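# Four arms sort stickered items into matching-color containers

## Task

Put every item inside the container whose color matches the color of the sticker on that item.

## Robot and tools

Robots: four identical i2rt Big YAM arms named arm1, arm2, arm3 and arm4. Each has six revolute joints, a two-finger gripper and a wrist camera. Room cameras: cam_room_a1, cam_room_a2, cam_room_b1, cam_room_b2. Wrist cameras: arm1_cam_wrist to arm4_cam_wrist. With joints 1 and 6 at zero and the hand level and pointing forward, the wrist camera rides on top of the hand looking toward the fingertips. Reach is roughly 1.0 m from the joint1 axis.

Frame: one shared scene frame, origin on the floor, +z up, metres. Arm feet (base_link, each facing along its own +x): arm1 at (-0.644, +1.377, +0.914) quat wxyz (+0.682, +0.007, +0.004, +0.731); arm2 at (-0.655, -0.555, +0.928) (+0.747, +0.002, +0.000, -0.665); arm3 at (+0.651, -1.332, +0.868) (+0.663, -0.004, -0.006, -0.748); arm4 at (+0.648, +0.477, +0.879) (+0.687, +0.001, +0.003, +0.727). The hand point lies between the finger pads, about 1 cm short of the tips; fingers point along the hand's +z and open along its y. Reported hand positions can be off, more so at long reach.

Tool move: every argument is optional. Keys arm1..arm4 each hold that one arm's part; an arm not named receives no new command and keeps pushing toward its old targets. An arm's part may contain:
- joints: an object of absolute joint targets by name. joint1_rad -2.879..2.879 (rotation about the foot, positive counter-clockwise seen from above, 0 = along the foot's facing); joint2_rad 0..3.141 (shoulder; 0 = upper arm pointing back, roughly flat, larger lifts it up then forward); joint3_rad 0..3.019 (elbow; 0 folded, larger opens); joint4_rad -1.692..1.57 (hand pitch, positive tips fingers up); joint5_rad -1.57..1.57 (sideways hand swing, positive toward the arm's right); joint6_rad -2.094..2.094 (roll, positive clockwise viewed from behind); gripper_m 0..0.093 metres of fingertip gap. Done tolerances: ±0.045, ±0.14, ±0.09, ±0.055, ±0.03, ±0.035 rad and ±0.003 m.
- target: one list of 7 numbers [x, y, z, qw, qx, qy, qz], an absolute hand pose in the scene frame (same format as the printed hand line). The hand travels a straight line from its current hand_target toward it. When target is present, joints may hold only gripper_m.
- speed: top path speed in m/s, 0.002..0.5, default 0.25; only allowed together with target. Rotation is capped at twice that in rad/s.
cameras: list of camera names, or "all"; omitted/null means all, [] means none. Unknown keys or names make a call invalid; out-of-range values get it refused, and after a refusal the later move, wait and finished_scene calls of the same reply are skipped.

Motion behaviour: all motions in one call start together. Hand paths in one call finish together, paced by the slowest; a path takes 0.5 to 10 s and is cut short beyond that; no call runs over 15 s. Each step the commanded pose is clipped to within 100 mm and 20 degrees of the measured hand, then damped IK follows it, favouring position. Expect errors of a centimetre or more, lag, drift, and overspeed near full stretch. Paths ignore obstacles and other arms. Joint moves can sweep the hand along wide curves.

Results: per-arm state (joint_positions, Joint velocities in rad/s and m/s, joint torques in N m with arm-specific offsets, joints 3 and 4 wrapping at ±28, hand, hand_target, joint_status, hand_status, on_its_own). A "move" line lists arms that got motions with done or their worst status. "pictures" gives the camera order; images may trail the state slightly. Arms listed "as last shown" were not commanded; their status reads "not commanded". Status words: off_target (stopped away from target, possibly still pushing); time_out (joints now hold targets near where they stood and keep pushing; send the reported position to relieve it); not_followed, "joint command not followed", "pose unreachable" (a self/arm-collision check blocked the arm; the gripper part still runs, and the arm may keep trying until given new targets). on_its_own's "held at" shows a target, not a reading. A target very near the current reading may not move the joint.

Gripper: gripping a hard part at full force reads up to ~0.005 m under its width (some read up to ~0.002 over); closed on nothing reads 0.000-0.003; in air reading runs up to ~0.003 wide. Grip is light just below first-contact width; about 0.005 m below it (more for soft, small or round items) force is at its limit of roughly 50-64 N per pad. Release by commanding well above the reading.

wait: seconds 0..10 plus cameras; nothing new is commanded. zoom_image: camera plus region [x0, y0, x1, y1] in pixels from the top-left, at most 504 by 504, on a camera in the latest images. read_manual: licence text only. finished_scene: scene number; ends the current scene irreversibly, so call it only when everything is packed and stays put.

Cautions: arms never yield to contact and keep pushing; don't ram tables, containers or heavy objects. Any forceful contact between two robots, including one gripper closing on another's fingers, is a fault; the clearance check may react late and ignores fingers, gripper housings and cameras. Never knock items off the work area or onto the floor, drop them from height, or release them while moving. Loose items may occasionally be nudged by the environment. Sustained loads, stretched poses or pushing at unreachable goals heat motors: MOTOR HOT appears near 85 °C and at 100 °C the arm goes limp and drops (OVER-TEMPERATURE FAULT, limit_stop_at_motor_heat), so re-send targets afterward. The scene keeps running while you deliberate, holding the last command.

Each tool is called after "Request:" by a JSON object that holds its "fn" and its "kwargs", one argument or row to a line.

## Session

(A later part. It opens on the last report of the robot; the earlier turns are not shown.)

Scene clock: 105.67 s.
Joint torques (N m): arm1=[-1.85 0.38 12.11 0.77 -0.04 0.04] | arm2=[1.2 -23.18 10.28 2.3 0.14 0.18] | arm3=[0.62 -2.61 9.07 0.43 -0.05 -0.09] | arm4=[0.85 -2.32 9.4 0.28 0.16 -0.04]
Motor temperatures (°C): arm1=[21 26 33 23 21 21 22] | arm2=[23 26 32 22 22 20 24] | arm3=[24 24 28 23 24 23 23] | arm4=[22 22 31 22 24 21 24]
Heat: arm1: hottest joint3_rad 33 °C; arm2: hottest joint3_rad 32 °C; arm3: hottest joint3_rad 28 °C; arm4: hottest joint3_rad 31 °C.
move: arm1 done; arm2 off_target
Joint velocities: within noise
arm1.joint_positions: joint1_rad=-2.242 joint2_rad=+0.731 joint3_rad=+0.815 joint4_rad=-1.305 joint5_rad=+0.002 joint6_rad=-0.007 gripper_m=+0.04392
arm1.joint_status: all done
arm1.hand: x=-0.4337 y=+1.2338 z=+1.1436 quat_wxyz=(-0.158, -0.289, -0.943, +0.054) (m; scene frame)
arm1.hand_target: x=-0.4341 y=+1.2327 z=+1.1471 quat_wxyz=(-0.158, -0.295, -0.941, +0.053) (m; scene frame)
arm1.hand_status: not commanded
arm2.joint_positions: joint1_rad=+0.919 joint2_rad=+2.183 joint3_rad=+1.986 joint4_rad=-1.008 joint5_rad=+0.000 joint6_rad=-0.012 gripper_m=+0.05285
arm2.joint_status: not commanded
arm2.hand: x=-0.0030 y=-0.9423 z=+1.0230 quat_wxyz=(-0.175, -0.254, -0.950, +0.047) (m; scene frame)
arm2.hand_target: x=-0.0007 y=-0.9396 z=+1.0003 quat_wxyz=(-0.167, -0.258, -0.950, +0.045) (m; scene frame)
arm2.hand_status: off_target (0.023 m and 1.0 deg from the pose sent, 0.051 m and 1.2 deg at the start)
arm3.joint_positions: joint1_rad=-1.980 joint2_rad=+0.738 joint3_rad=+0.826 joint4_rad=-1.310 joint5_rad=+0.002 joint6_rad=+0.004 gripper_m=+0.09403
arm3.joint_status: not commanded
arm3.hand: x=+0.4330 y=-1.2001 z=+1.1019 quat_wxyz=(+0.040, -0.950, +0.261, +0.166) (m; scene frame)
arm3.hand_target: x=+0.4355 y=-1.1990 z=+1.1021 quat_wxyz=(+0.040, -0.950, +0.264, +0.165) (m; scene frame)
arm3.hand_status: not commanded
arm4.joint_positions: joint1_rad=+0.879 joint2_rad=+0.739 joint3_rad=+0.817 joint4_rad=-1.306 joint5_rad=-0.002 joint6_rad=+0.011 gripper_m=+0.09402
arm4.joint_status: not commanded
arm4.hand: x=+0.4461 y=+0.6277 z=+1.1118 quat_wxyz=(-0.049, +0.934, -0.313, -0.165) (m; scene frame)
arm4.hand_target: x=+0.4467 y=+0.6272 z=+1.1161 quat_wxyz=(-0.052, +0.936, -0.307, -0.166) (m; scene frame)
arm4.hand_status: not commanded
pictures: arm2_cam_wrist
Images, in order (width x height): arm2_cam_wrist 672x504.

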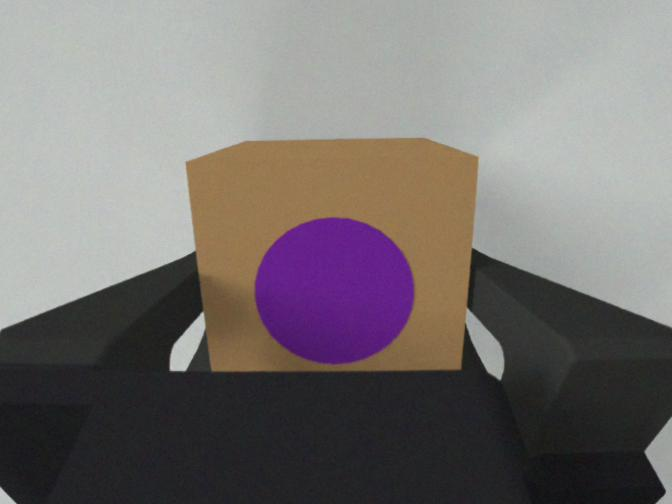

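Request:
{"fn": "move", "kwargs": {
  "arm1": {"target": [0.0,0.93,1.065,0.1656,0.2945,0.940,-0.0519],"speed":0.3},
  "arm2": {"target": [0.0,-0.94,0.988,0.1675,0.258,0.9505,-0.0455],"speed":0.05},
  "cameras": ["arm1_cam_wrist"]
}}

Request:
{"fn": "move", "kwargs": {
  "arm1": {"target": [0.0,0.93,1.02,0.1656,0.2945,0.940,-0.0519],"speed":0.1},
  "arm2": {"target": [0.0,-0.94,1.002,0.1675,0.258,0.9505,-0.0455],"speed":0.1},
  "cameras": ["arm1_cam_wrist"]
}}

Scene clock: 115.37 s.
Joint torques (N m): arm1=[-2.08 -20.84 17.35 0.55 -0.06 0.08] | arm2=[1.2 -22.65 9.87 2.33 0.15 0.19] | arm3=[0.62 -2.78 9.16 0.46 -0.05 -0.1] | arm4=[0.85 -2.55 9.46 0.29 0.13 -0.09]
Motor temperatures (°C): arm1=[21 26 34 23 21 21 22] | arm2=[23 26 32 22 22 20 24] | arm3=[24 24 28 23 24 23 23] | arm4=[22 22 31 22 24 21 24]
Heat: arm1: hottest joint3_rad 34 °C; arm2: hottest joint3_rad 32 °C; arm3: hottest joint3_rad 28 °C; arm4: hottest joint3_rad 31 °C.
move: arm1 off_target; arm2 off_target
Joint velocities: within noise
arm1.joint_positions: joint1_rad=-2.242 joint2_rad=+2.237 joint3_rad=+2.191 joint4_rad=-1.217 joint5_rad=-0.005 joint6_rad=-0.007 gripper_m=+0.04392
arm1.joint_status: not commanded
arm1.hand: x=-0.0103 y=+0.9432 z=+1.0356 quat_wxyz=(-0.140, -0.289, -0.946, +0.045) (m; scene frame)
arm1.hand_target: x=-0.0015 y=+0.9311 z=+1.0652 quat_wxyz=(-0.166, -0.294, -0.940, +0.052) (m; scene frame)
arm1.hand_status: off_target (0.034 m and 3.2 deg from the pose sent, 0.535 m and 1.1 deg at the start)
arm2.joint_positions: joint1_rad=+0.919 joint2_rad=+2.185 joint3_rad=+1.973 joint4_rad=-0.983 joint5_rad=+0.000 joint6_rad=-0.012 gripper_m=+0.05285
arm2.joint_status: not commanded
arm2.hand: x=-0.0016 y=-0.9431 z=+1.0179 quat_wxyz=(-0.180, -0.254, -0.949, +0.049) (m; scene frame)
arm2.hand_target: x=-0.0010 y=-0.9394 z=+0.9886 quat_wxyz=(-0.167, -0.258, -0.950, +0.046) (m; scene frame)
arm2.hand_status: off_target (0.030 m and 1.6 deg from the pose sent, 0.035 m and 1.0 deg at the start)
arm3, arm4: as last shown
pictures: arm1_cam_wrist
Images, in order (width x height): arm1_cam_wrist 672x504.

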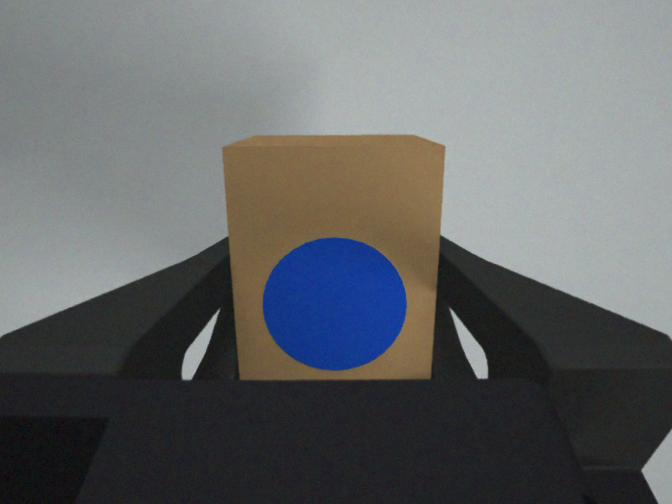

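Scene clock: 116.40 s.
Joint torques (N m): arm1=[-2.84 -20.95 11.55 1.65 -0.04 0.1] | arm2=[1.26 -23.24 11.73 1.07 0.14 0.18] | arm3=[0.73 -2.73 9.07 0.47 -0.05 -0.11] | arm4=[1.2 -2.55 9.4 0.28 0.15 -0.06]
Motor temperatures (°C): arm1=[21 26 34 23 21 21 22] | arm2=[23 26 32 22 22 20 24] | arm3=[24 24 28 23 24 23 23] | arm4=[22 22 31 22 24 21 24]
Heat: arm1: hottest joint3_rad 34 °C; arm2: hottest joint3_rad 32 °C; arm3: hottest joint3_rad 28 °C; arm4: hottest joint3_rad 31 °C.
move: arm1 done; arm2 off_target
Joint velocities: within noise
arm1.joint_positions: joint1_rad=-2.242 joint2_rad=+2.244 joint3_rad=+2.165 joint4_rad=-1.141 joint5_rad=-0.005 joint6_rad=-0.007 gripper_m=+0.04392
arm1.joint_status: not commanded
arm1.hand: x=-0.0014 y=+0.9370 z=+1.0238 quat_wxyz=(-0.160, -0.288, -0.943, +0.051) (m; scene frame)
arm1.hand_target: x=-0.0001 y=+0.9302 z=+1.0202 quat_wxyz=(-0.166, -0.294, -0.940, +0.052) (m; scene frame)
arm1.hand_status: done (0.008 m and 1.0 deg from the pose sent, 0.023 m and 3.2 deg at the start)
arm2.joint_positions: joint1_rad=+0.919 joint2_rad=+2.185 joint3_rad=+1.973 joint4_rad=-0.983 joint5_rad=+0.000 joint6_rad=-0.012 gripper_m=+0.05285
arm2.joint_status: not commanded
arm2.hand: x=-0.0016 y=-0.9431 z=+1.0179 quat_wxyz=(-0.180, -0.254, -0.949, +0.049) (m; scene frame)
arm2.hand_target: x=-0.0003 y=-0.9398 z=+1.0023 quat_wxyz=(-0.168, -0.258, -0.950, +0.046) (m; scene frame)
arm2.hand_status: off_target (0.016 m and 1.6 deg from the pose sent, 0.016 m and 1.6 deg at the start)
arm3, arm4: as last shown
pictures: arm1_cam_wrist
Images, in order (width x height): arm1_cam_wrist 672x504.

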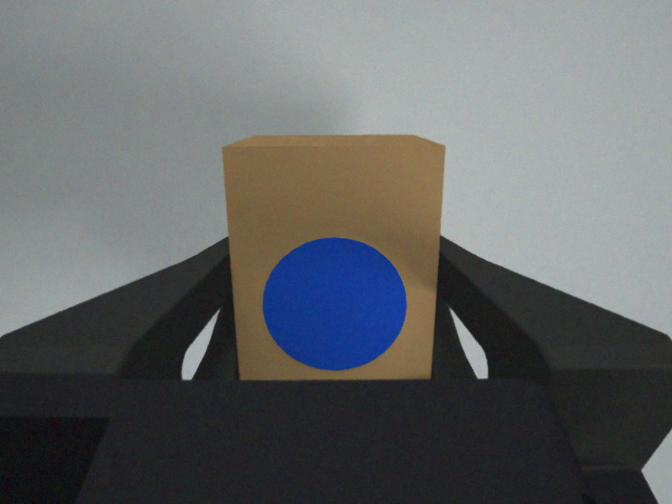

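Request:
{"fn": "move", "kwargs": {
  "arm1": {"target": [0.0,0.93,0.995,0.1656,0.2945,0.940,-0.0519],"speed":0.1},
  "arm2": {"joints": {"gripper_m":0.093}},
  "cameras": ["arm2_cam_wrist"]
}}

Request:
{"fn": "move", "kwargs": {
  "arm1": {"target": [0.0,0.93,0.985,0.1656,0.2945,0.940,-0.0519],"speed":0.1},
  "arm2": {"target": [-0.094,-0.890,1.03,0.1675,0.258,0.9505,-0.0455],"speed":0.15},
  "cameras": ["arm2_cam_wrist"]
}}

Scene clock: 121.00 s.
Joint torques (N m): arm1=[-2.2 -19.9 10.7 1.76 0.01 0.11] | arm2=[1.38 -23.3 11.75 1.09 0.14 0.18] | arm3=[0.62 -2.61 9.11 0.46 -0.04 -0.09] | arm4=[1.03 -2.55 9.29 0.38 0.13 -0.1]
Motor temperatures (°C): arm1=[21 26 34 23 21 21 22] | arm2=[23 26 32 22 22 20 24] | arm3=[24 24 28 23 24 23 23] | arm4=[22 22 31 22 24 21 24]
Heat: arm1: hottest joint3_rad 34 °C; arm2: hottest joint3_rad 32 °C; arm3: hottest joint3_rad 28 °C; arm4: hottest joint3_rad 31 °C.
move: arm1 off_target; arm2 done
Joint velocities: within noise
arm1.joint_positions: joint1_rad=-2.242 joint2_rad=+2.246 joint3_rad=+2.127 joint4_rad=-1.083 joint5_rad=-0.006 joint6_rad=-0.006 gripper_m=+0.04392
arm1.joint_status: not commanded
arm1.hand: x=+0.0011 y=+0.9352 z=+1.0102 quat_wxyz=(-0.169, -0.288, -0.941, +0.053) (m; scene frame)
arm1.hand_target: x=-0.0003 y=+0.9303 z=+0.9952 quat_wxyz=(-0.165, -0.294, -0.940, +0.052) (m; scene frame)
arm1.hand_status: off_target (0.016 m and 0.8 deg from the pose sent, 0.030 m and 1.0 deg at the start)
arm2.joint_positions: joint1_rad=+0.919 joint2_rad=+2.185 joint3_rad=+1.973 joint4_rad=-0.983 joint5_rad=+0.000 joint6_rad=-0.012 gripper_m=+0.09293
arm2.joint_status: all done
arm2.hand: x=-0.0016 y=-0.9431 z=+1.0179 quat_wxyz=(-0.180, -0.254, -0.949, +0.049) (m; scene frame)
arm2.hand_target: x=-0.0003 y=-0.9398 z=+1.0023 quat_wxyz=(-0.168, -0.258, -0.950, +0.046) (m; scene frame)
arm2.hand_status: not commanded
arm3, arm4: as last shown
pictures: arm2_cam_wrist
Images, in order (width x height): arm2_cam_wrist 672x504.

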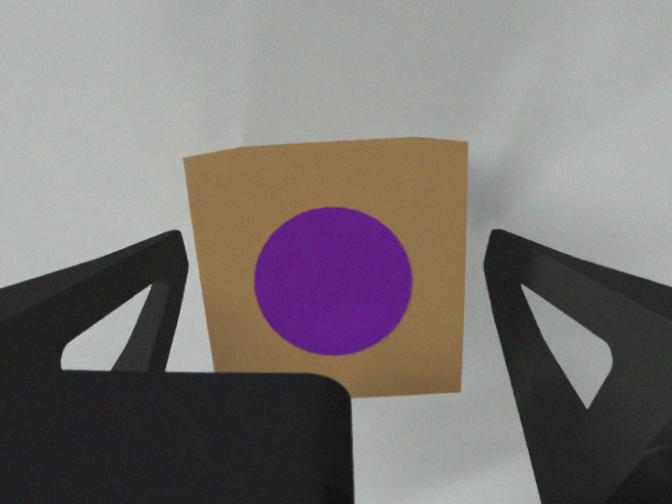

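Scene clock: 122.33 s.
Joint torques (N m): arm1=[-1.96 -19.55 9.51 1.77 0 0.06] | arm2=[0.62 -21.54 9.48 2.15 0.01 0.11] | arm3=[0.62 -2.67 9.16 0.44 -0.05 -0.1] | arm4=[0.79 -2.61 9.37 0.29 0.12 -0.05]
Motor temperatures (°C): arm1=[21 26 34 23 21 21 22] | arm2=[23 26 32 22 22 20 24] | arm3=[24 24 28 23 24 23 23] | arm4=[22 22 31 22 24 21 24]
Heat: arm1: hottest joint3_rad 34 °C; arm2: hottest joint3_rad 32 °C; arm3: hottest joint3_rad 28 °C; arm4: hottest joint3_rad 31 °C.
move: arm1 off_target; arm2 done
Joint velocities: within noise
arm1.joint_positions: joint1_rad=-2.242 joint2_rad=+2.246 joint3_rad=+2.122 joint4_rad=-1.066 joint5_rad=-0.007 joint6_rad=-0.006 gripper_m=+0.04392
arm1.joint_status: not commanded
arm1.hand: x=+0.0031 y=+0.9341 z=+1.0089 quat_wxyz=(-0.174, -0.288, -0.940, +0.054) (m; scene frame)
arm1.hand_target: x=-0.0005 y=+0.9306 z=+0.9853 quat_wxyz=(-0.165, -0.294, -0.940, +0.052) (m; scene frame)
arm1.hand_status: off_target (0.024 m and 1.3 deg from the pose sent, 0.026 m and 0.8 deg at the start)
arm2.joint_positions: joint1_rad=+0.919 joint2_rad=+1.906 joint3_rad=+1.567 joint4_rad=-0.888 joint5_rad=+0.001 joint6_rad=-0.012 gripper_m=+0.09294
arm2.joint_status: not commanded
arm2.hand: x=-0.0925 y=-0.8894 z=+1.0334 quat_wxyz=(-0.165, -0.255, -0.952, +0.045) (m; scene frame)
arm2.hand_target: x=-0.0940 y=-0.8900 z=+1.0301 quat_wxyz=(-0.168, -0.258, -0.950, +0.046) (m; scene frame)
arm2.hand_status: done (0.004 m and 0.5 deg from the pose sent, 0.107 m and 1.6 deg at the start)
arm3, arm4: as last shown
pictures: arm2_cam_wrist
Images, in order (width x height): arm2_cam_wrist 672x504.

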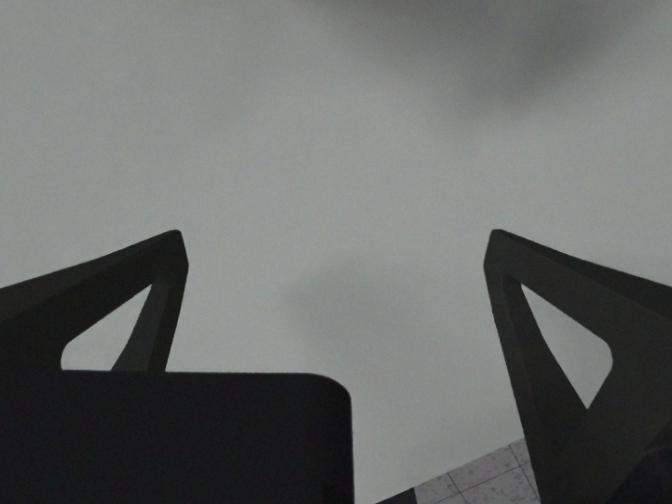

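Request:
{"fn": "move", "kwargs": {
  "arm1": {"target": [0.0,0.93,1.0,0.1656,0.2945,0.940,-0.0519],"joints":{"gripper_m":0.09},"speed":0.1},
  "arm2": {"target": [-0.36,-0.733,1.06,0.1675,0.258,0.9505,-0.0455],"speed":0.3},
  "arm3": {"target": [0.37,-1.10,1.06,0.0455,-0.9505,0.258,0.1675],"speed":0.25},
  "cameras": ["arm1_cam_wrist","arm3_cam_wrist"]
}}

Scene clock: 134.87 s.
Joint torques (N m): arm1=[-1.73 -20.37 13.22 0.36 -0.06 0.06] | arm2=[0.44 -6.77 9.91 0.99 -0.03 0.1] | arm3=[0.5 -6.65 13.33 1.1 -0.11 -0.11] | arm4=[1.14 -2.67 9.37 0.25 0.15 -0.08]
Motor temperatures (°C): arm1=[21 27 33 23 21 21 22] | arm2=[23 27 32 22 22 20 23] | arm3=[24 24 29 23 24 23 23] | arm4=[22 22 31 22 24 21 24]
Heat: arm1: hottest joint3_rad 33 °C; arm2: hottest joint3_rad 32 °C; arm3: hottest joint3_rad 29 °C; arm4: hottest joint3_rad 31 °C.
move: arm1 done; arm2 done; arm3 off_target
Joint velocities: within noise
arm1.joint_positions: joint1_rad=-2.248 joint2_rad=+2.246 joint3_rad=+2.108 joint4_rad=-1.060 joint5_rad=-0.005 joint6_rad=-0.002 gripper_m=+0.08996
arm1.joint_status: all done
arm1.hand: x=-0.0019 y=+0.9313 z=+1.0026 quat_wxyz=(-0.170, -0.293, -0.939, +0.054) (m; scene frame)
arm1.hand_target: x=-0.0001 y=+0.9302 z=+0.9999 quat_wxyz=(-0.166, -0.294, -0.940, +0.052) (m; scene frame)
arm1.hand_status: done (0.003 m and 0.6 deg from the pose sent, 0.010 m and 1.3 deg at the start)
arm2.joint_positions: joint1_rad=+0.919 joint2_rad=+1.065 joint3_rad=+0.733 joint4_rad=-0.860 joint5_rad=+0.001 joint6_rad=-0.012 gripper_m=+0.09294
arm2.joint_status: not commanded
arm2.hand: x=-0.3539 y=-0.7349 z=+1.0679 quat_wxyz=(-0.182, -0.254, -0.949, +0.049) (m; scene frame)
arm2.hand_target: x=-0.3600 y=-0.7329 z=+1.0601 quat_wxyz=(-0.168, -0.258, -0.950, +0.046) (m; scene frame)
arm2.hand_status: done (0.010 m and 1.8 deg from the pose sent, 0.311 m and 0.5 deg at the start)
arm3.joint_positions: joint1_rad=-2.144 joint2_rad=+1.065 joint3_rad=+0.839 joint4_rad=-1.055 joint5_rad=-0.048 joint6_rad=-0.162 gripper_m=+0.09403
arm3.joint_status: not commanded
arm3.hand: x=+0.3837 y=-1.1174 z=+1.0360 quat_wxyz=(+0.032, -0.956, +0.258, +0.139) (m; scene frame)
arm3.hand_target: x=+0.3711 y=-1.1010 z=+1.0603 quat_wxyz=(+0.046, -0.950, +0.258, +0.167) (m; scene frame)
arm3.hand_status: off_target (0.033 m and 3.7 deg from the pose sent, 0.125 m and 0.8 deg at the start)
arm4: as last shown
pictures: arm1_cam_wrist, arm3_cam_wrist
Images, in order (width x height): arm1_cam_wrist 672x504, arm3_cam_wrist 672x504.

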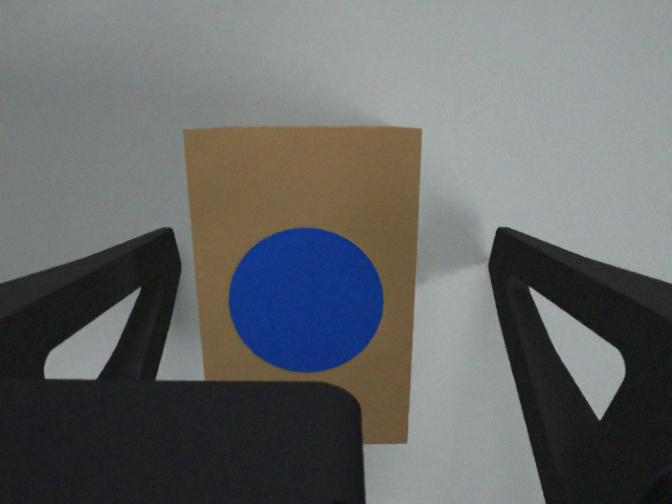

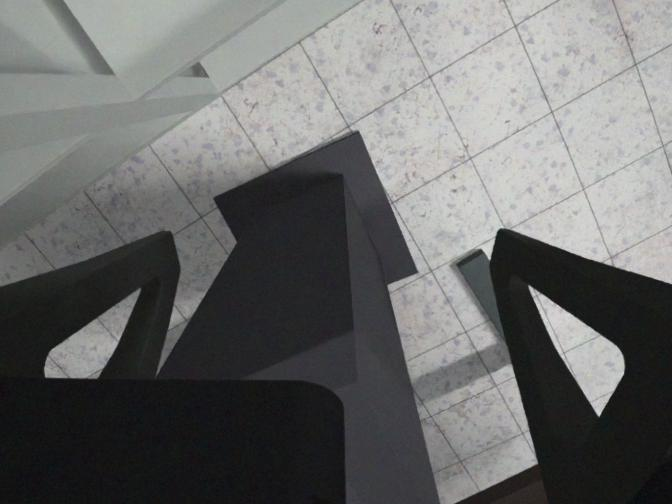

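Request:
{"fn": "move", "kwargs": {
  "arm1": {"target": [-0.086,0.989,1.03,0.1656,0.2945,0.940,-0.0519],"speed":0.15},
  "arm3": {"target": [0.13,-0.975,1.05,0.0455,-0.9505,0.258,0.1675],"speed":0.2},
  "arm2": {"joints": {"joint2_rad":0.734,"joint3_rad":0.826,"joint4_rad":-1.314}},
  "cameras": ["arm1_cam_wrist","arm3_cam_wrist"]
}}

Scene clock: 143.47 s.
Joint torques (N m): arm1=[-2.08 -18.55 10.55 1.59 -0.02 0.03] | arm2=[0.38 -2.02 14.87 0.87 -0.02 0.09] | arm3=[2.49 -19.19 13.19 0.29 0.1 0.03] | arm4=[0.79 -2.49 9.44 0.29 0.12 -0.05]
Motor temperatures (°C): arm1=[21 27 34 23 21 21 22] | arm2=[23 27 32 22 22 20 23] | arm3=[24 24 29 23 24 23 23] | arm4=[22 22 32 22 24 21 24]
Heat: arm1: hottest joint3_rad 34 °C; arm2: hottest joint3_rad 32 °C; arm3: hottest joint3_rad 29 °C; arm4: hottest joint3_rad 32 °C.
move: arm1 off_target; arm2 done; arm3 off_target
Joint velocities: within noise
arm1.joint_positions: joint1_rad=-2.248 joint2_rad=+1.960 joint3_rad=+1.670 joint4_rad=-0.954 joint5_rad=-0.007 joint6_rad=+0.001 gripper_m=+0.08996
arm1.joint_status: not commanded
arm1.hand: x=-0.0888 y=+0.9924 z=+1.0152 quat_wxyz=(-0.148, -0.296, -0.943, +0.046) (m; scene frame)
arm1.hand_target: x=-0.0860 y=+0.9892 z=+1.0302 quat_wxyz=(-0.166, -0.294, -0.940, +0.052) (m; scene frame)
arm1.hand_status: off_target (0.015 m and 2.1 deg from the pose sent, 0.106 m and 0.6 deg at the start)
arm2.joint_positions: joint1_rad=+0.919 joint2_rad=+0.725 joint3_rad=+0.782 joint4_rad=-1.300 joint5_rad=+0.001 joint6_rad=-0.012 gripper_m=+0.09294
arm2.joint_status: all done
arm2.hand: x=-0.4455 y=-0.6810 z=+1.1474 quat_wxyz=(-0.157, -0.255, -0.953, +0.043) (m; scene frame)
arm2.hand_target: x=-0.4402 y=-0.6855 z=+1.1648 quat_wxyz=(-0.168, -0.258, -0.950, +0.046) (m; scene frame)
arm2.hand_status: not commanded
arm3.joint_positions: joint1_rad=-2.063 joint2_rad=+1.770 joint3_rad=+1.548 joint4_rad=-1.030 joint5_rad=-0.017 joint6_rad=-0.078 gripper_m=+0.09403
arm3.joint_status: not commanded
arm3.hand: x=+0.1473 y=-0.9782 z=+1.0309 quat_wxyz=(+0.039, -0.953, +0.261, +0.150) (m; scene frame)
arm3.hand_target: x=+0.1308 y=-0.9758 z=+1.0502 quat_wxyz=(+0.045, -0.950, +0.258, +0.168) (m; scene frame)
arm3.hand_status: off_target (0.026 m and 2.2 deg from the pose sent, 0.291 m and 3.7 deg at the start)
arm4: as last shown
pictures: arm1_cam_wrist, arm3_cam_wrist
Images, in order (width x height): arm1_cam_wrist 672x504, arm3_cam_wrist 672x504.

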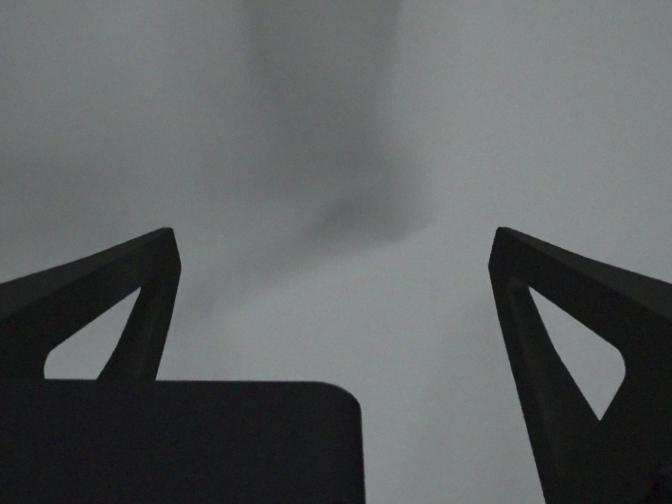

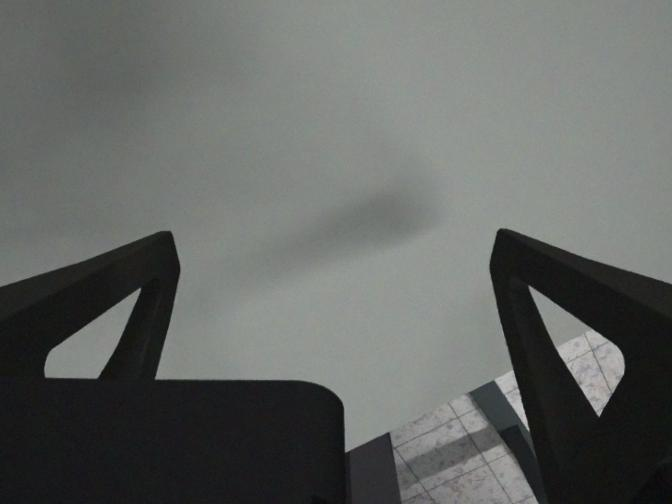

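Request:
{"fn": "move", "kwargs": {
  "arm1": {"target": [-0.34,1.167,1.06,0.1656,0.2945,0.940,-0.0519],"speed":0.3},
  "arm3": {"target": [0.03,-0.966,1.045,0.0455,-0.9505,0.258,0.1675],"speed":0.15},
  "arm4": {"target": [0.09,0.893,1.045,0.0518,-0.940,0.2938,0.1657],"speed":0.25},
  "cameras": ["arm3_cam_wrist","arm4_cam_wrist"]
}}

Scene clock: 154.47 s.
Joint torques (N m): arm1=[-1.79 -5.66 10.81 0.7 0.03 -0.03] | arm2=[0.38 -2.02 14.84 0.85 -0.04 0.1] | arm3=[2.61 -22.36 13.78 0.27 0.12 0.03] | arm4=[0.73 -21.01 12.4 0.2 -0.07 -0.08]
Motor temperatures (°C): arm1=[21 27 34 23 21 21 22] | arm2=[23 27 34 22 22 20 23] | arm3=[24 25 31 23 24 23 23] | arm4=[22 22 32 22 24 21 24]
Heat: arm1: hottest joint3_rad 34 °C; arm2: hottest joint3_rad 34 °C; arm3: hottest joint3_rad 31 °C; arm4: hottest joint3_rad 32 °C.
move: arm1 done; arm3 off_target; arm4 off_target
Joint velocities: within noise
arm1.joint_positions: joint1_rad=-2.248 joint2_rad=+1.117 joint3_rad=+0.799 joint4_rad=-0.885 joint5_rad=-0.007 joint6_rad=+0.001 gripper_m=+0.08996
arm1.joint_status: not commanded
arm1.hand: x=-0.3386 y=+1.1668 z=+1.0584 quat_wxyz=(-0.167, -0.294, -0.939, +0.052) (m; scene frame)
arm1.hand_target: x=-0.3399 y=+1.1671 z=+1.0600 quat_wxyz=(-0.166, -0.294, -0.940, +0.052) (m; scene frame)
arm1.hand_status: done (0.002 m and 0.2 deg from the pose sent, 0.309 m and 2.1 deg at the start)
arm2.joint_positions: joint1_rad=+0.919 joint2_rad=+0.725 joint3_rad=+0.782 joint4_rad=-1.301 joint5_rad=+0.001 joint6_rad=-0.012 gripper_m=+0.09294
arm2.joint_status: not commanded
arm2.hand: x=-0.4455 y=-0.6809 z=+1.1474 quat_wxyz=(-0.157, -0.255, -0.953, +0.043) (m; scene frame)
arm2.hand_target: x=-0.4402 y=-0.6854 z=+1.1648 quat_wxyz=(-0.167, -0.258, -0.950, +0.045) (m; scene frame)
arm2.hand_status: not commanded
arm3.joint_positions: joint1_rad=-1.989 joint2_rad=+2.011 joint3_rad=+1.907 joint4_rad=-1.141 joint5_rad=+0.009 joint6_rad=-0.008 gripper_m=+0.09403
arm3.joint_status: not commanded
arm3.hand: x=+0.0476 y=-0.9664 z=+1.0312 quat_wxyz=(+0.042, -0.952, +0.261, +0.152) (m; scene frame)
arm3.hand_target: x=+0.0310 y=-0.9665 z=+1.0452 quat_wxyz=(+0.046, -0.950, +0.258, +0.168) (m; scene frame)
arm3.hand_status: off_target (0.022 m and 1.8 deg from the pose sent, 0.119 m and 2.2 deg at the start)
arm4.joint_positions: joint1_rad=+0.879 joint2_rad=+1.957 joint3_rad=+1.777 joint4_rad=-1.068 joint5_rad=-0.002 joint6_rad=-0.020 gripper_m=+0.09402
arm4.joint_status: not commanded
arm4.hand: x=+0.0998 y=+0.8823 z=+1.0322 quat_wxyz=(-0.048, +0.940, -0.299, -0.154) (m; scene frame)
arm4.hand_target: x=+0.0907 y=+0.8924 z=+1.0451 quat_wxyz=(-0.052, +0.940, -0.294, -0.166) (m; scene frame)
arm4.hand_status: off_target (0.019 m and 1.5 deg from the pose sent, 0.449 m and 2.3 deg at the start)
pictures: arm3_cam_wrist, arm4_cam_wrist
Images, in order (width x height): arm3_cam_wrist 672x504, arm4_cam_wrist 672x504.

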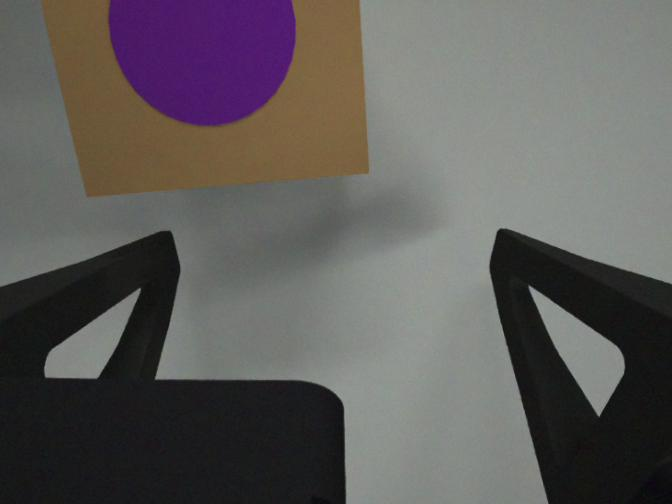

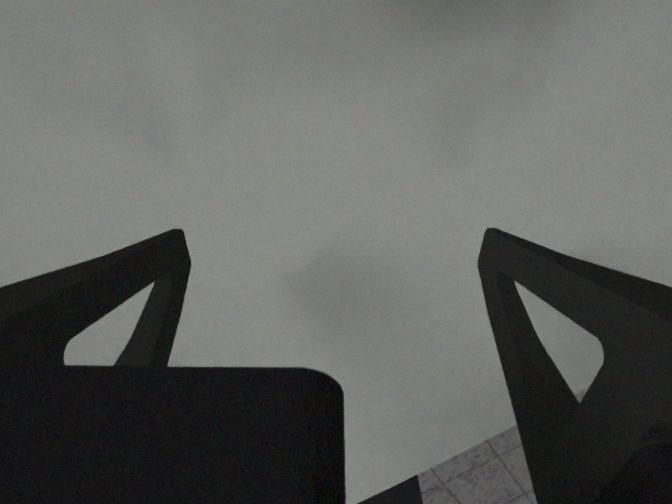

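Request:
{"fn": "move", "kwargs": {
  "arm3": {"target": [0.018,-0.987,1.037,0.0391,-0.9598,0.2216,0.1692],"speed":0.12},
  "arm4": {"target": [0.047,0.922,1.04,0.0518,-0.940,0.2938,0.1657],"speed":0.15},
  "cameras": ["arm3_cam_wrist","arm4_cam_wrist"]
}}

Scene clock: 167.20 s.
Joint torques (N m): arm1=[-2.02 -4.78 10.93 0.54 -0.05 0.01] | arm2=[0.32 -2.02 14.82 0.88 -0.03 0.09] | arm3=[2.32 -22.12 12.55 1.02 -0.07 -0.1] | arm4=[0.85 -22.65 12.45 0.34 -0.05 -0.08]
Motor temperatures (°C): arm1=[21 26 34 23 21 21 22] | arm2=[23 26 36 22 22 20 23] | arm3=[24 25 33 23 24 23 23] | arm4=[22 24 34 22 24 21 24]
Heat: arm1: hottest joint3_rad 34 °C; arm2: hottest joint3_rad 36 °C; arm3: hottest joint3_rad 33 °C; arm4: hottest joint3_rad 34 °C.
move: arm3 off_target; arm4 off_target
Joint velocities: within noise
arm1, arm2: as last shown
arm3.joint_positions: joint1_rad=-1.955 joint2_rad=+2.013 joint3_rad=+1.907 joint4_rad=-1.141 joint5_rad=-0.001 joint6_rad=-0.035 gripper_m=+0.09403
arm3.joint_status: not commanded
arm3.hand: x=+0.0347 y=-0.9887 z=+1.0301 quat_wxyz=(+0.036, -0.960, +0.230, +0.153) (m; scene frame)
arm3.hand_target: x=+0.0188 y=-0.9874 z=+1.0372 quat_wxyz=(+0.039, -0.959, +0.222, +0.169) (m; scene frame)
arm3.hand_status: off_target (0.018 m and 2.1 deg from the pose sent, 0.036 m and 4.9 deg at the start)
arm4.joint_positions: joint1_rad=+0.879 joint2_rad=+2.111 joint3_rad=+2.021 joint4_rad=-1.154 joint5_rad=-0.002 joint6_rad=-0.020 gripper_m=+0.09402
arm4.joint_status: not commanded
arm4.hand: x=+0.0570 y=+0.9139 z=+1.0320 quat_wxyz=(-0.049, +0.940, -0.299, -0.156) (m; scene frame)
arm4.hand_target: x=+0.0476 y=+0.9215 z=+1.0400 quat_wxyz=(-0.052, +0.940, -0.294, -0.166) (m; scene frame)
arm4.hand_status: off_target (0.015 m and 1.3 deg from the pose sent, 0.066 m and 1.5 deg at the start)
pictures: arm3_cam_wrist, arm4_cam_wrist
Images, in order (width x height): arm3_cam_wrist 672x504, arm4_cam_wrist 672x504.

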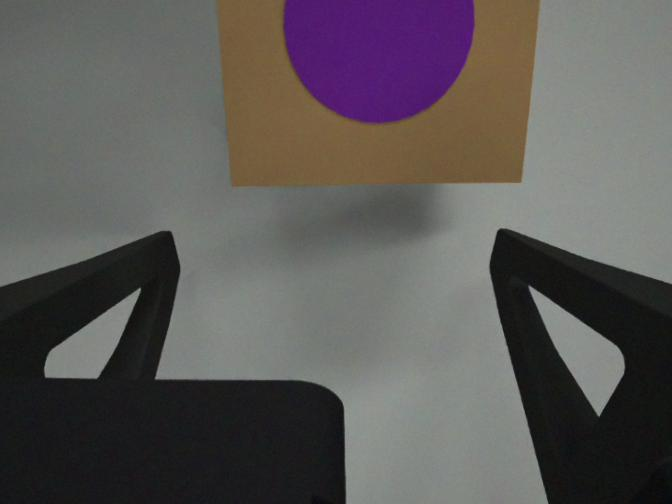

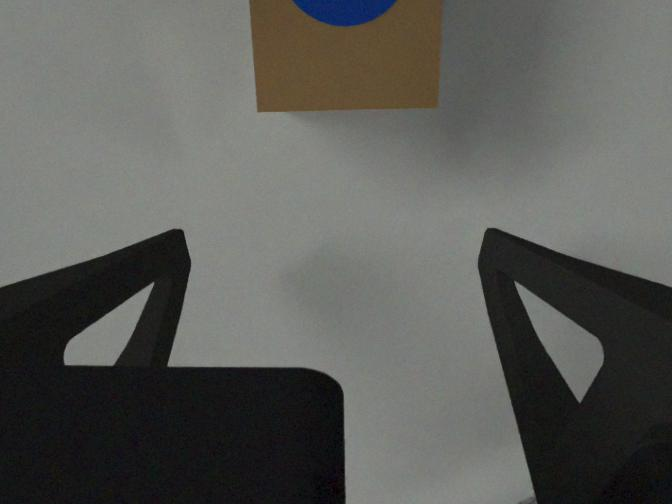

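Request:
{"fn": "move", "kwargs": {
  "arm3": {"target": [-0.026,-0.957,1.02,0.0391,-0.9598,0.2216,0.1692],"speed":0.12},
  "arm4": {"target": [-0.003,0.962,1.015,0.0518,-0.940,0.2938,0.1657],"speed":0.15},
  "cameras": ["arm3_cam_wrist","arm4_cam_wrist"]
}}

Scene clock: 175.03 s.
Joint torques (N m): arm1=[-1.85 -4.72 10.91 0.7 0.01 0.01] | arm2=[0.44 -2.08 14.86 0.84 -0.03 0.09] | arm3=[1.61 -23.47 13.2 0.28 0.03 -0.11] | arm4=[0.32 -24.94 12.3 0.21 -0.04 -0.06]
Motor temperatures (°C): arm1=[21 26 34 23 21 21 22] | arm2=[23 26 37 22 22 20 23] | arm3=[24 25 33 23 24 23 23] | arm4=[22 24 36 22 24 21 24]
Heat: arm1: hottest joint3_rad 34 °C; arm2: hottest joint3_rad 37 °C; arm3: hottest joint3_rad 33 °C; arm4: hottest joint3_rad 36 °C.
move: arm3 off_target; arm4 done
Joint velocities: within noise
arm1, arm2: as last shown
arm3.joint_positions: joint1_rad=-1.955 joint2_rad=+2.183 joint3_rad=+2.159 joint4_rad=-1.198 joint5_rad=-0.007 joint6_rad=-0.044 gripper_m=+0.09400
arm3.joint_status: not commanded
arm3.hand: x=-0.0163 y=-0.9617 z=+1.0212 quat_wxyz=(+0.037, -0.959, +0.226, +0.166) (m; scene frame)
arm3.hand_target: x=-0.0255 y=-0.9573 z=+1.0199 quat_wxyz=(+0.039, -0.959, +0.222, +0.170) (m; scene frame)
arm3.hand_status: off_target (0.011 m and 0.6 deg from the pose sent, 0.069 m and 2.1 deg at the start)
arm4.joint_positions: joint1_rad=+0.879 joint2_rad=+2.358 joint3_rad=+2.418 joint4_rad=-1.287 joint5_rad=-0.003 joint6_rad=-0.023 gripper_m=+0.09401
arm4.joint_status: not commanded
arm4.hand: x=+0.0023 y=+0.9543 z=+1.0196 quat_wxyz=(-0.051, +0.939, -0.297, -0.164) (m; scene frame)
arm4.hand_target: x=-0.0025 y=+0.9616 z=+1.0151 quat_wxyz=(-0.052, +0.940, -0.294, -0.167) (m; scene frame)
arm4.hand_status: done (0.010 m and 0.5 deg from the pose sent, 0.079 m and 1.3 deg at the start)
pictures: arm3_cam_wrist, arm4_cam_wrist
Images, in order (width x height): arm3_cam_wrist 672x504, arm4_cam_wrist 672x504.

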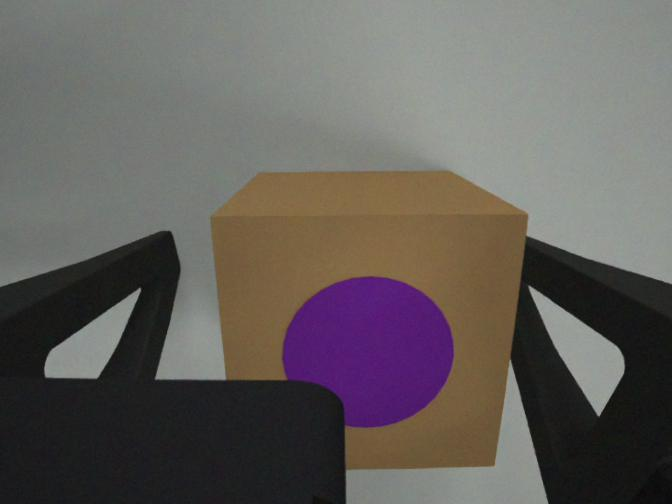

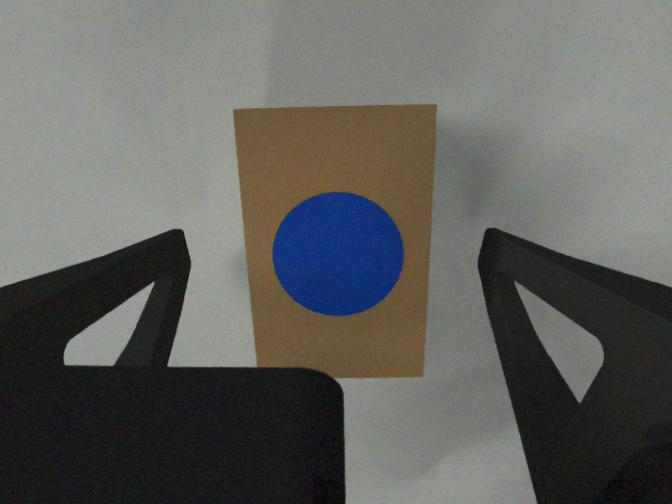

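Request:
{"fn": "move", "kwargs": {
  "arm3": {"target": [-0.023,-0.951,1.018,0.0391,-0.9598,0.2216,0.1692],"speed":0.1},
  "arm4": {"target": [-0.011,0.968,1.007,0.0518,-0.940,0.2938,0.1657],"speed":0.1},
  "cameras": []
}}

Request:
{"fn": "move", "kwargs": {
  "arm3": {"joints": {"gripper_m":0.048}},
  "arm4": {"joints": {"gripper_m":0.039}},
  "cameras": ["arm3_cam_wrist","arm4_cam_wrist"]
}}

Scene clock: 188.50 s.
Joint torques (N m): arm1=[-2.14 -5.01 10.78 0.59 0.04 0] | arm2=[0.5 -2.02 14.83 0.84 -0.04 0.09] | arm3=[1.03 -23.53 12.92 0.4 -0.08 -0.17] | arm4=[0.32 -25.17 12.52 0.25 -0.03 -0.07]
Motor temperatures (°C): arm1=[21 26 33 23 21 21 21] | arm2=[23 26 38 22 22 20 23] | arm3=[24 27 34 23 24 23 23] | arm4=[22 24 38 22 24 21 24]
Heat: arm1: hottest joint3_rad 33 °C; arm2: hottest joint3_rad 38 °C; arm3: hottest joint3_rad 34 °C; arm4: hottest joint3_rad 38 °C.
move: arm3 off_target; arm4 done
Joint velocities: within noise
arm1, arm2: as last shown
arm3.joint_positions: joint1_rad=-1.955 joint2_rad=+2.183 joint3_rad=+2.159 joint4_rad=-1.198 joint5_rad=-0.007 joint6_rad=-0.046 gripper_m=+0.09400
arm3.joint_status: not commanded
arm3.hand: x=-0.0163 y=-0.9617 z=+1.0212 quat_wxyz=(+0.038, -0.960, +0.224, +0.166) (m; scene frame)
arm3.hand_target: x=-0.0225 y=-0.9514 z=+1.0179 quat_wxyz=(+0.039, -0.959, +0.221, +0.170) (m; scene frame)
arm3.hand_status: off_target (0.013 m and 0.5 deg from the pose sent, 0.013 m and 0.6 deg at the start)
arm4.joint_positions: joint1_rad=+0.878 joint2_rad=+2.410 joint3_rad=+2.494 joint4_rad=-1.311 joint5_rad=-0.003 joint6_rad=-0.023 gripper_m=+0.09401
arm4.joint_status: not commanded
arm4.hand: x=-0.0058 y=+0.9606 z=+1.0122 quat_wxyz=(-0.051, +0.939, -0.297, -0.164) (m; scene frame)
arm4.hand_target: x=-0.0104 y=+0.9678 z=+1.0069 quat_wxyz=(-0.052, +0.940, -0.294, -0.167) (m; scene frame)
arm4.hand_status: done (0.010 m and 0.5 deg from the pose sent, 0.023 m and 0.5 deg at the start)
pictures: none
No camera images: "cameras" was empty.

Scene clock: 189.10 s.
Joint torques (N m): arm1=[-2.02 -5.01 11 0.57 0.01 0] | arm2=[0.38 -2.08 14.84 0.87 -0.03 0.09] | arm3=[0.91 -23.47 12.94 0.42 0.13 -0.14] | arm4=[0.62 -25.29 12.36 0.4 -0.04 -0.07]
Motor temperatures (°C): arm1=[21 26 33 23 21 21 21] | arm2=[23 26 38 22 22 20 23] | arm3=[24 27 34 23 24 23 23] | arm4=[22 24 38 22 24 21 24]
Heat: arm1: hottest joint3_rad 33 °C; arm2: hottest joint3_rad 38 °C; arm3: hottest joint3_rad 34 °C; arm4: hottest joint3_rad 38 °C.
move: arm3 off_target; arm4 off_target
Joint velocities: within noise
arm1, arm2: as last shown
arm3.joint_positions: joint1_rad=-1.955 joint2_rad=+2.183 joint3_rad=+2.159 joint4_rad=-1.198 joint5_rad=-0.013 joint6_rad=-0.051 gripper_m=+0.05298
arm3.joint_status: gripper_m off_target (ended at +0.05302, target +0.04800)
arm3.hand: x=-0.0168 y=-0.9627 z=+1.0210 quat_wxyz=(+0.035, -0.960, +0.222, +0.167) (m; scene frame)
arm3.hand_target: x=-0.0225 y=-0.9514 z=+1.0178 quat_wxyz=(+0.039, -0.959, +0.221, +0.170) (m; scene frame)
arm3.hand_status: not commanded
arm4.joint_positions: joint1_rad=+0.878 joint2_rad=+2.411 joint3_rad=+2.495 joint4_rad=-1.312 joint5_rad=-0.003 joint6_rad=-0.023 gripper_m=+0.04417
arm4.joint_status: gripper_m off_target (ended at +0.04420, target +0.03900)
arm4.hand: x=-0.0058 y=+0.9606 z=+1.0117 quat_wxyz=(-0.051, +0.939, -0.297, -0.164) (m; scene frame)
arm4.hand_target: x=-0.0104 y=+0.9678 z=+1.0070 quat_wxyz=(-0.052, +0.940, -0.294, -0.167) (m; scene frame)
arm4.hand_status: not commanded
pictures: arm3_cam_wrist, arm4_cam_wrist
Images, in order (width x height): arm3_cam_wrist 672x504, arm4_cam_wrist 672x504.

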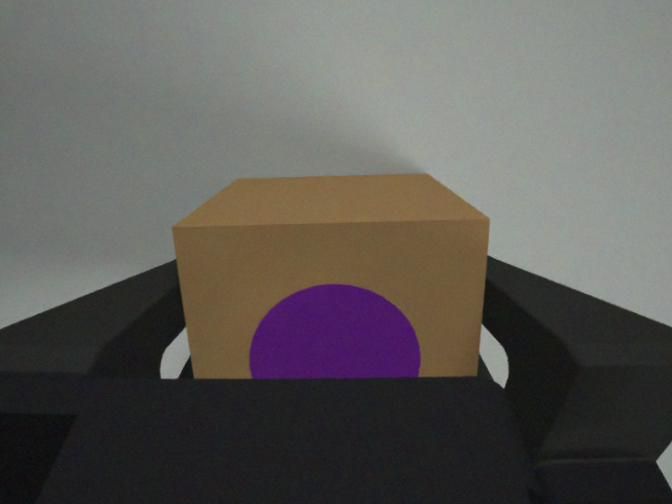

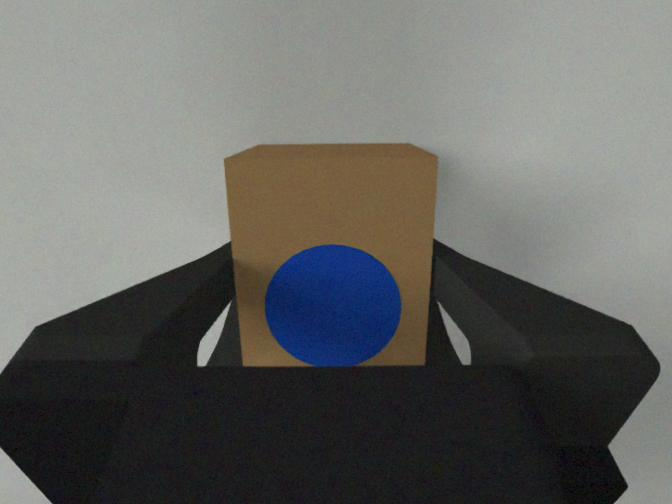

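Request:
{"fn": "move", "kwargs": {
  "arm3": {"target":[-0.01,-0.96,1.07,0.0391,-0.9598,0.2216,0.1692],"speed":0.15},
  "arm4": {"target":[0.0,0.955,1.065,0.0518,-0.940,0.2938,0.1657],"speed":0.15},
  "cameras": []
}}

Request:
{"fn": "move", "kwargs": {
  "arm3": {"target":[0.13,-0.985,1.075,0.0391,-0.9598,0.2216,0.1692],"speed":0.25},
  "arm4": {"target":[0.12,0.873,1.075,0.0518,-0.940,0.2938,0.1657],"speed":0.25},
  "cameras": []
}}

Request:
{"fn": "move", "kwargs": {
  "arm3": {"target":[0.38,-1.12,1.07,0.0391,-0.9598,0.2216,0.1692],"speed":0.3},
  "arm4": {"target":[0.38,0.69,1.07,0.0518,-0.940,0.2938,0.1657],"speed":0.3},
  "cameras": ["arm3_cam_wrist","arm4_cam_wrist"]
}}

Scene clock: 225.83 s.
Joint torques (N m): arm1=[-2.02 -5.19 10.74 0.7 0.02 0.04] | arm2=[0.5 -2.08 14.87 0.85 -0.03 0.09] | arm3=[1.26 -28.81 13.97 0.25 0.1 -0.11] | arm4=[0.85 -30.1 12.53 0.23 0.05 0]
Motor temperatures (°C): arm1=[21 25 33 23 21 21 21] | arm2=[23 25 39 22 22 20 23] | arm3=[24 28 35 23 24 23 24] | arm4=[22 29 38 22 24 21 26]
Heat: arm1: hottest joint3_rad 33 °C; arm2: hottest joint3_rad 39 °C; arm3: hottest joint3_rad 35 °C; arm4: hottest joint3_rad 38 °C.
move: arm3 off_target; arm4 off_target
Joint velocities: within noise
arm1, arm2: as last shown
arm3.joint_positions: joint1_rad=-1.955 joint2_rad=+2.181 joint3_rad=+2.176 joint4_rad=-1.289 joint5_rad=-0.011 joint6_rad=-0.051 gripper_m=+0.05298
arm3.joint_status: not commanded
arm3.hand: x=-0.0013 y=-0.9707 z=+1.0231 quat_wxyz=(+0.026, -0.966, +0.223, +0.132) (m; scene frame)
arm3.hand_target: x=-0.0079 y=-0.9614 z=+1.0698 quat_wxyz=(+0.039, -0.960, +0.222, +0.169) (m; scene frame)
arm3.hand_status: off_target (0.049 m and 4.6 deg from the pose sent, 0.049 m and 0.5 deg at the start)
arm4.joint_positions: joint1_rad=+0.878 joint2_rad=+2.411 joint3_rad=+2.539 joint4_rad=-1.418 joint5_rad=-0.003 joint6_rad=-0.023 gripper_m=+0.04417
arm4.joint_status: not commanded
arm4.hand: x=+0.0074 y=+0.9510 z=+1.0239 quat_wxyz=(-0.041, +0.944, -0.299, -0.135) (m; scene frame)
arm4.hand_target: x=+0.0016 y=+0.9540 z=+1.0649 quat_wxyz=(-0.052, +0.940, -0.294, -0.166) (m; scene frame)
arm4.hand_status: off_target (0.042 m and 3.8 deg from the pose sent, 0.054 m and 0.5 deg at the start)
pictures: none
No camera images: "cameras" was empty.

Scene clock: 227.17 s.
Joint torques (N m): arm1=[-1.96 -4.84 10.99 0.58 0.03 0.04] | arm2=[0.44 -2.02 14.83 0.84 -0.04 0.09] | arm3=[1.38 -20.13 8.69 1.28 -0.12 -0.13] | arm4=[0.79 -21.07 8.88 1.13 -0.08 -0.08]
Motor temperatures (°C): arm1=[21 25 33 23 21 21 21] | arm2=[23 25 39 22 22 20 23] | arm3=[24 28 35 23 24 23 24] | arm4=[22 29 38 22 24 21 26]
Heat: arm1: hottest joint3_rad 33 °C; arm2: hottest joint3_rad 39 °C; arm3: hottest joint3_rad 35 °C; arm4: hottest joint3_rad 38 °C.
move: arm3 done; arm4 done
Joint velocities: within noise
arm1, arm2: as last shown
arm3.joint_positions: joint1_rad=-2.041 joint2_rad=+1.761 joint3_rad=+1.643 joint4_rad=-1.114 joint5_rad=-0.035 joint6_rad=-0.126 gripper_m=+0.05299
arm3.joint_status: not commanded
arm3.hand: x=+0.1310 y=-0.9870 z=+1.0734 quat_wxyz=(+0.037, -0.960, +0.225, +0.162) (m; scene frame)
arm3.hand_target: x=+0.1300 y=-0.9850 z=+1.0750 quat_wxyz=(+0.039, -0.960, +0.222, +0.169) (m; scene frame)
arm3.hand_status: done (0.003 m and 0.9 deg from the pose sent, 0.142 m and 4.6 deg at the start)
arm4.joint_positions: joint1_rad=+0.878 joint2_rad=+1.862 joint3_rad=+1.743 joint4_rad=-1.120 joint5_rad=-0.003 joint6_rad=-0.024 gripper_m=+0.04417
arm4.joint_status: not commanded
arm4.hand: x=+0.1214 y=+0.8672 z=+1.0740 quat_wxyz=(-0.050, +0.940, -0.297, -0.158) (m; scene frame)
arm4.hand_target: x=+0.1201 y=+0.8731 z=+1.0750 quat_wxyz=(-0.052, +0.940, -0.294, -0.166) (m; scene frame)
arm4.hand_status: done (0.006 m and 1.0 deg from the pose sent, 0.146 m and 3.8 deg at the start)
pictures: none
No camera images: "cameras" was empty.

Scene clock: 228.93 s.
Joint torques (N m): arm1=[-2.08 -4.66 10.91 0.58 -0.03 0.02] | arm2=[0.38 -2.08 14.83 0.85 -0.03 0.09] | arm3=[0.5 -5.95 9.05 0.55 -0.14 -0.14] | arm4=[0.26 -5.42 9.26 0.36 -0.1 -0.1]
Motor temperatures (°C): arm1=[21 25 33 23 21 21 21] | arm2=[23 25 39 22 22 20 23] | arm3=[24 28 35 23 24 23 24] | arm4=[22 29 38 22 24 21 26]
Heat: arm1: hottest joint3_rad 33 °C; arm2: hottest joint3_rad 39 °C; arm3: hottest joint3_rad 35 °C; arm4: hottest joint3_rad 38 °C.
move: arm3 done; arm4 done
Joint velocities: within noise
arm1, arm2: as last shown
arm3.joint_positions: joint1_rad=-2.129 joint2_rad=+1.005 joint3_rad=+0.882 joint4_rad=-1.089 joint5_rad=-0.069 joint6_rad=-0.219 gripper_m=+0.05298
arm3.joint_status: not commanded
arm3.hand: x=+0.3772 y=-1.1229 z=+1.0722 quat_wxyz=(+0.040, -0.959, +0.219, +0.173) (m; scene frame)
arm3.hand_target: x=+0.3800 y=-1.1200 z=+1.0701 quat_wxyz=(+0.039, -0.960, +0.222, +0.169) (m; scene frame)
arm3.hand_status: done (0.005 m and 0.5 deg from the pose sent, 0.282 m and 0.9 deg at the start)
arm4.joint_positions: joint1_rad=+0.846 joint2_rad=+1.014 joint3_rad=+0.840 joint4_rad=-1.045 joint5_rad=-0.015 joint6_rad=-0.053 gripper_m=+0.04417
arm4.joint_status: not commanded
arm4.hand: x=+0.3800 y=+0.6877 z=+1.0685 quat_wxyz=(-0.053, +0.938, -0.298, -0.168) (m; scene frame)
arm4.hand_target: x=+0.3800 y=+0.6900 z=+1.0699 quat_wxyz=(-0.052, +0.940, -0.294, -0.166) (m; scene frame)
arm4.hand_status: done (0.003 m and 0.5 deg from the pose sent, 0.313 m and 1.0 deg at the start)
pictures: arm3_cam_wrist, arm4_cam_wrist
Images, in order (width x height): arm3_cam_wrist 672x504, arm4_cam_wrist 672x504.

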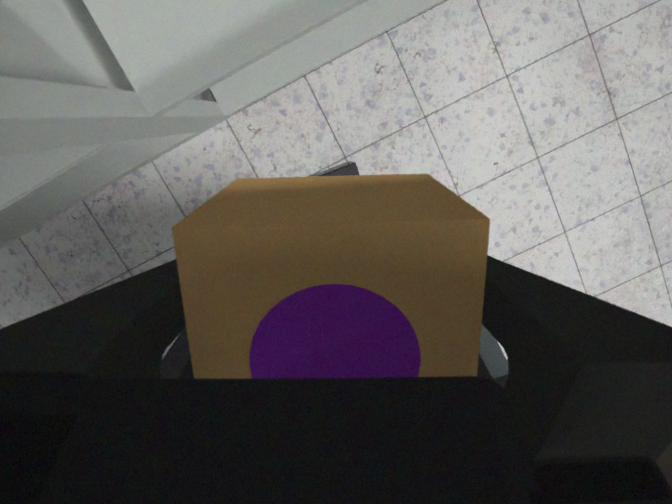

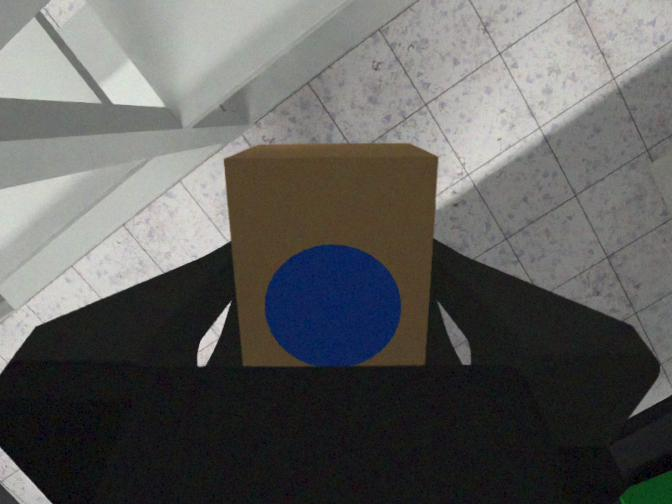

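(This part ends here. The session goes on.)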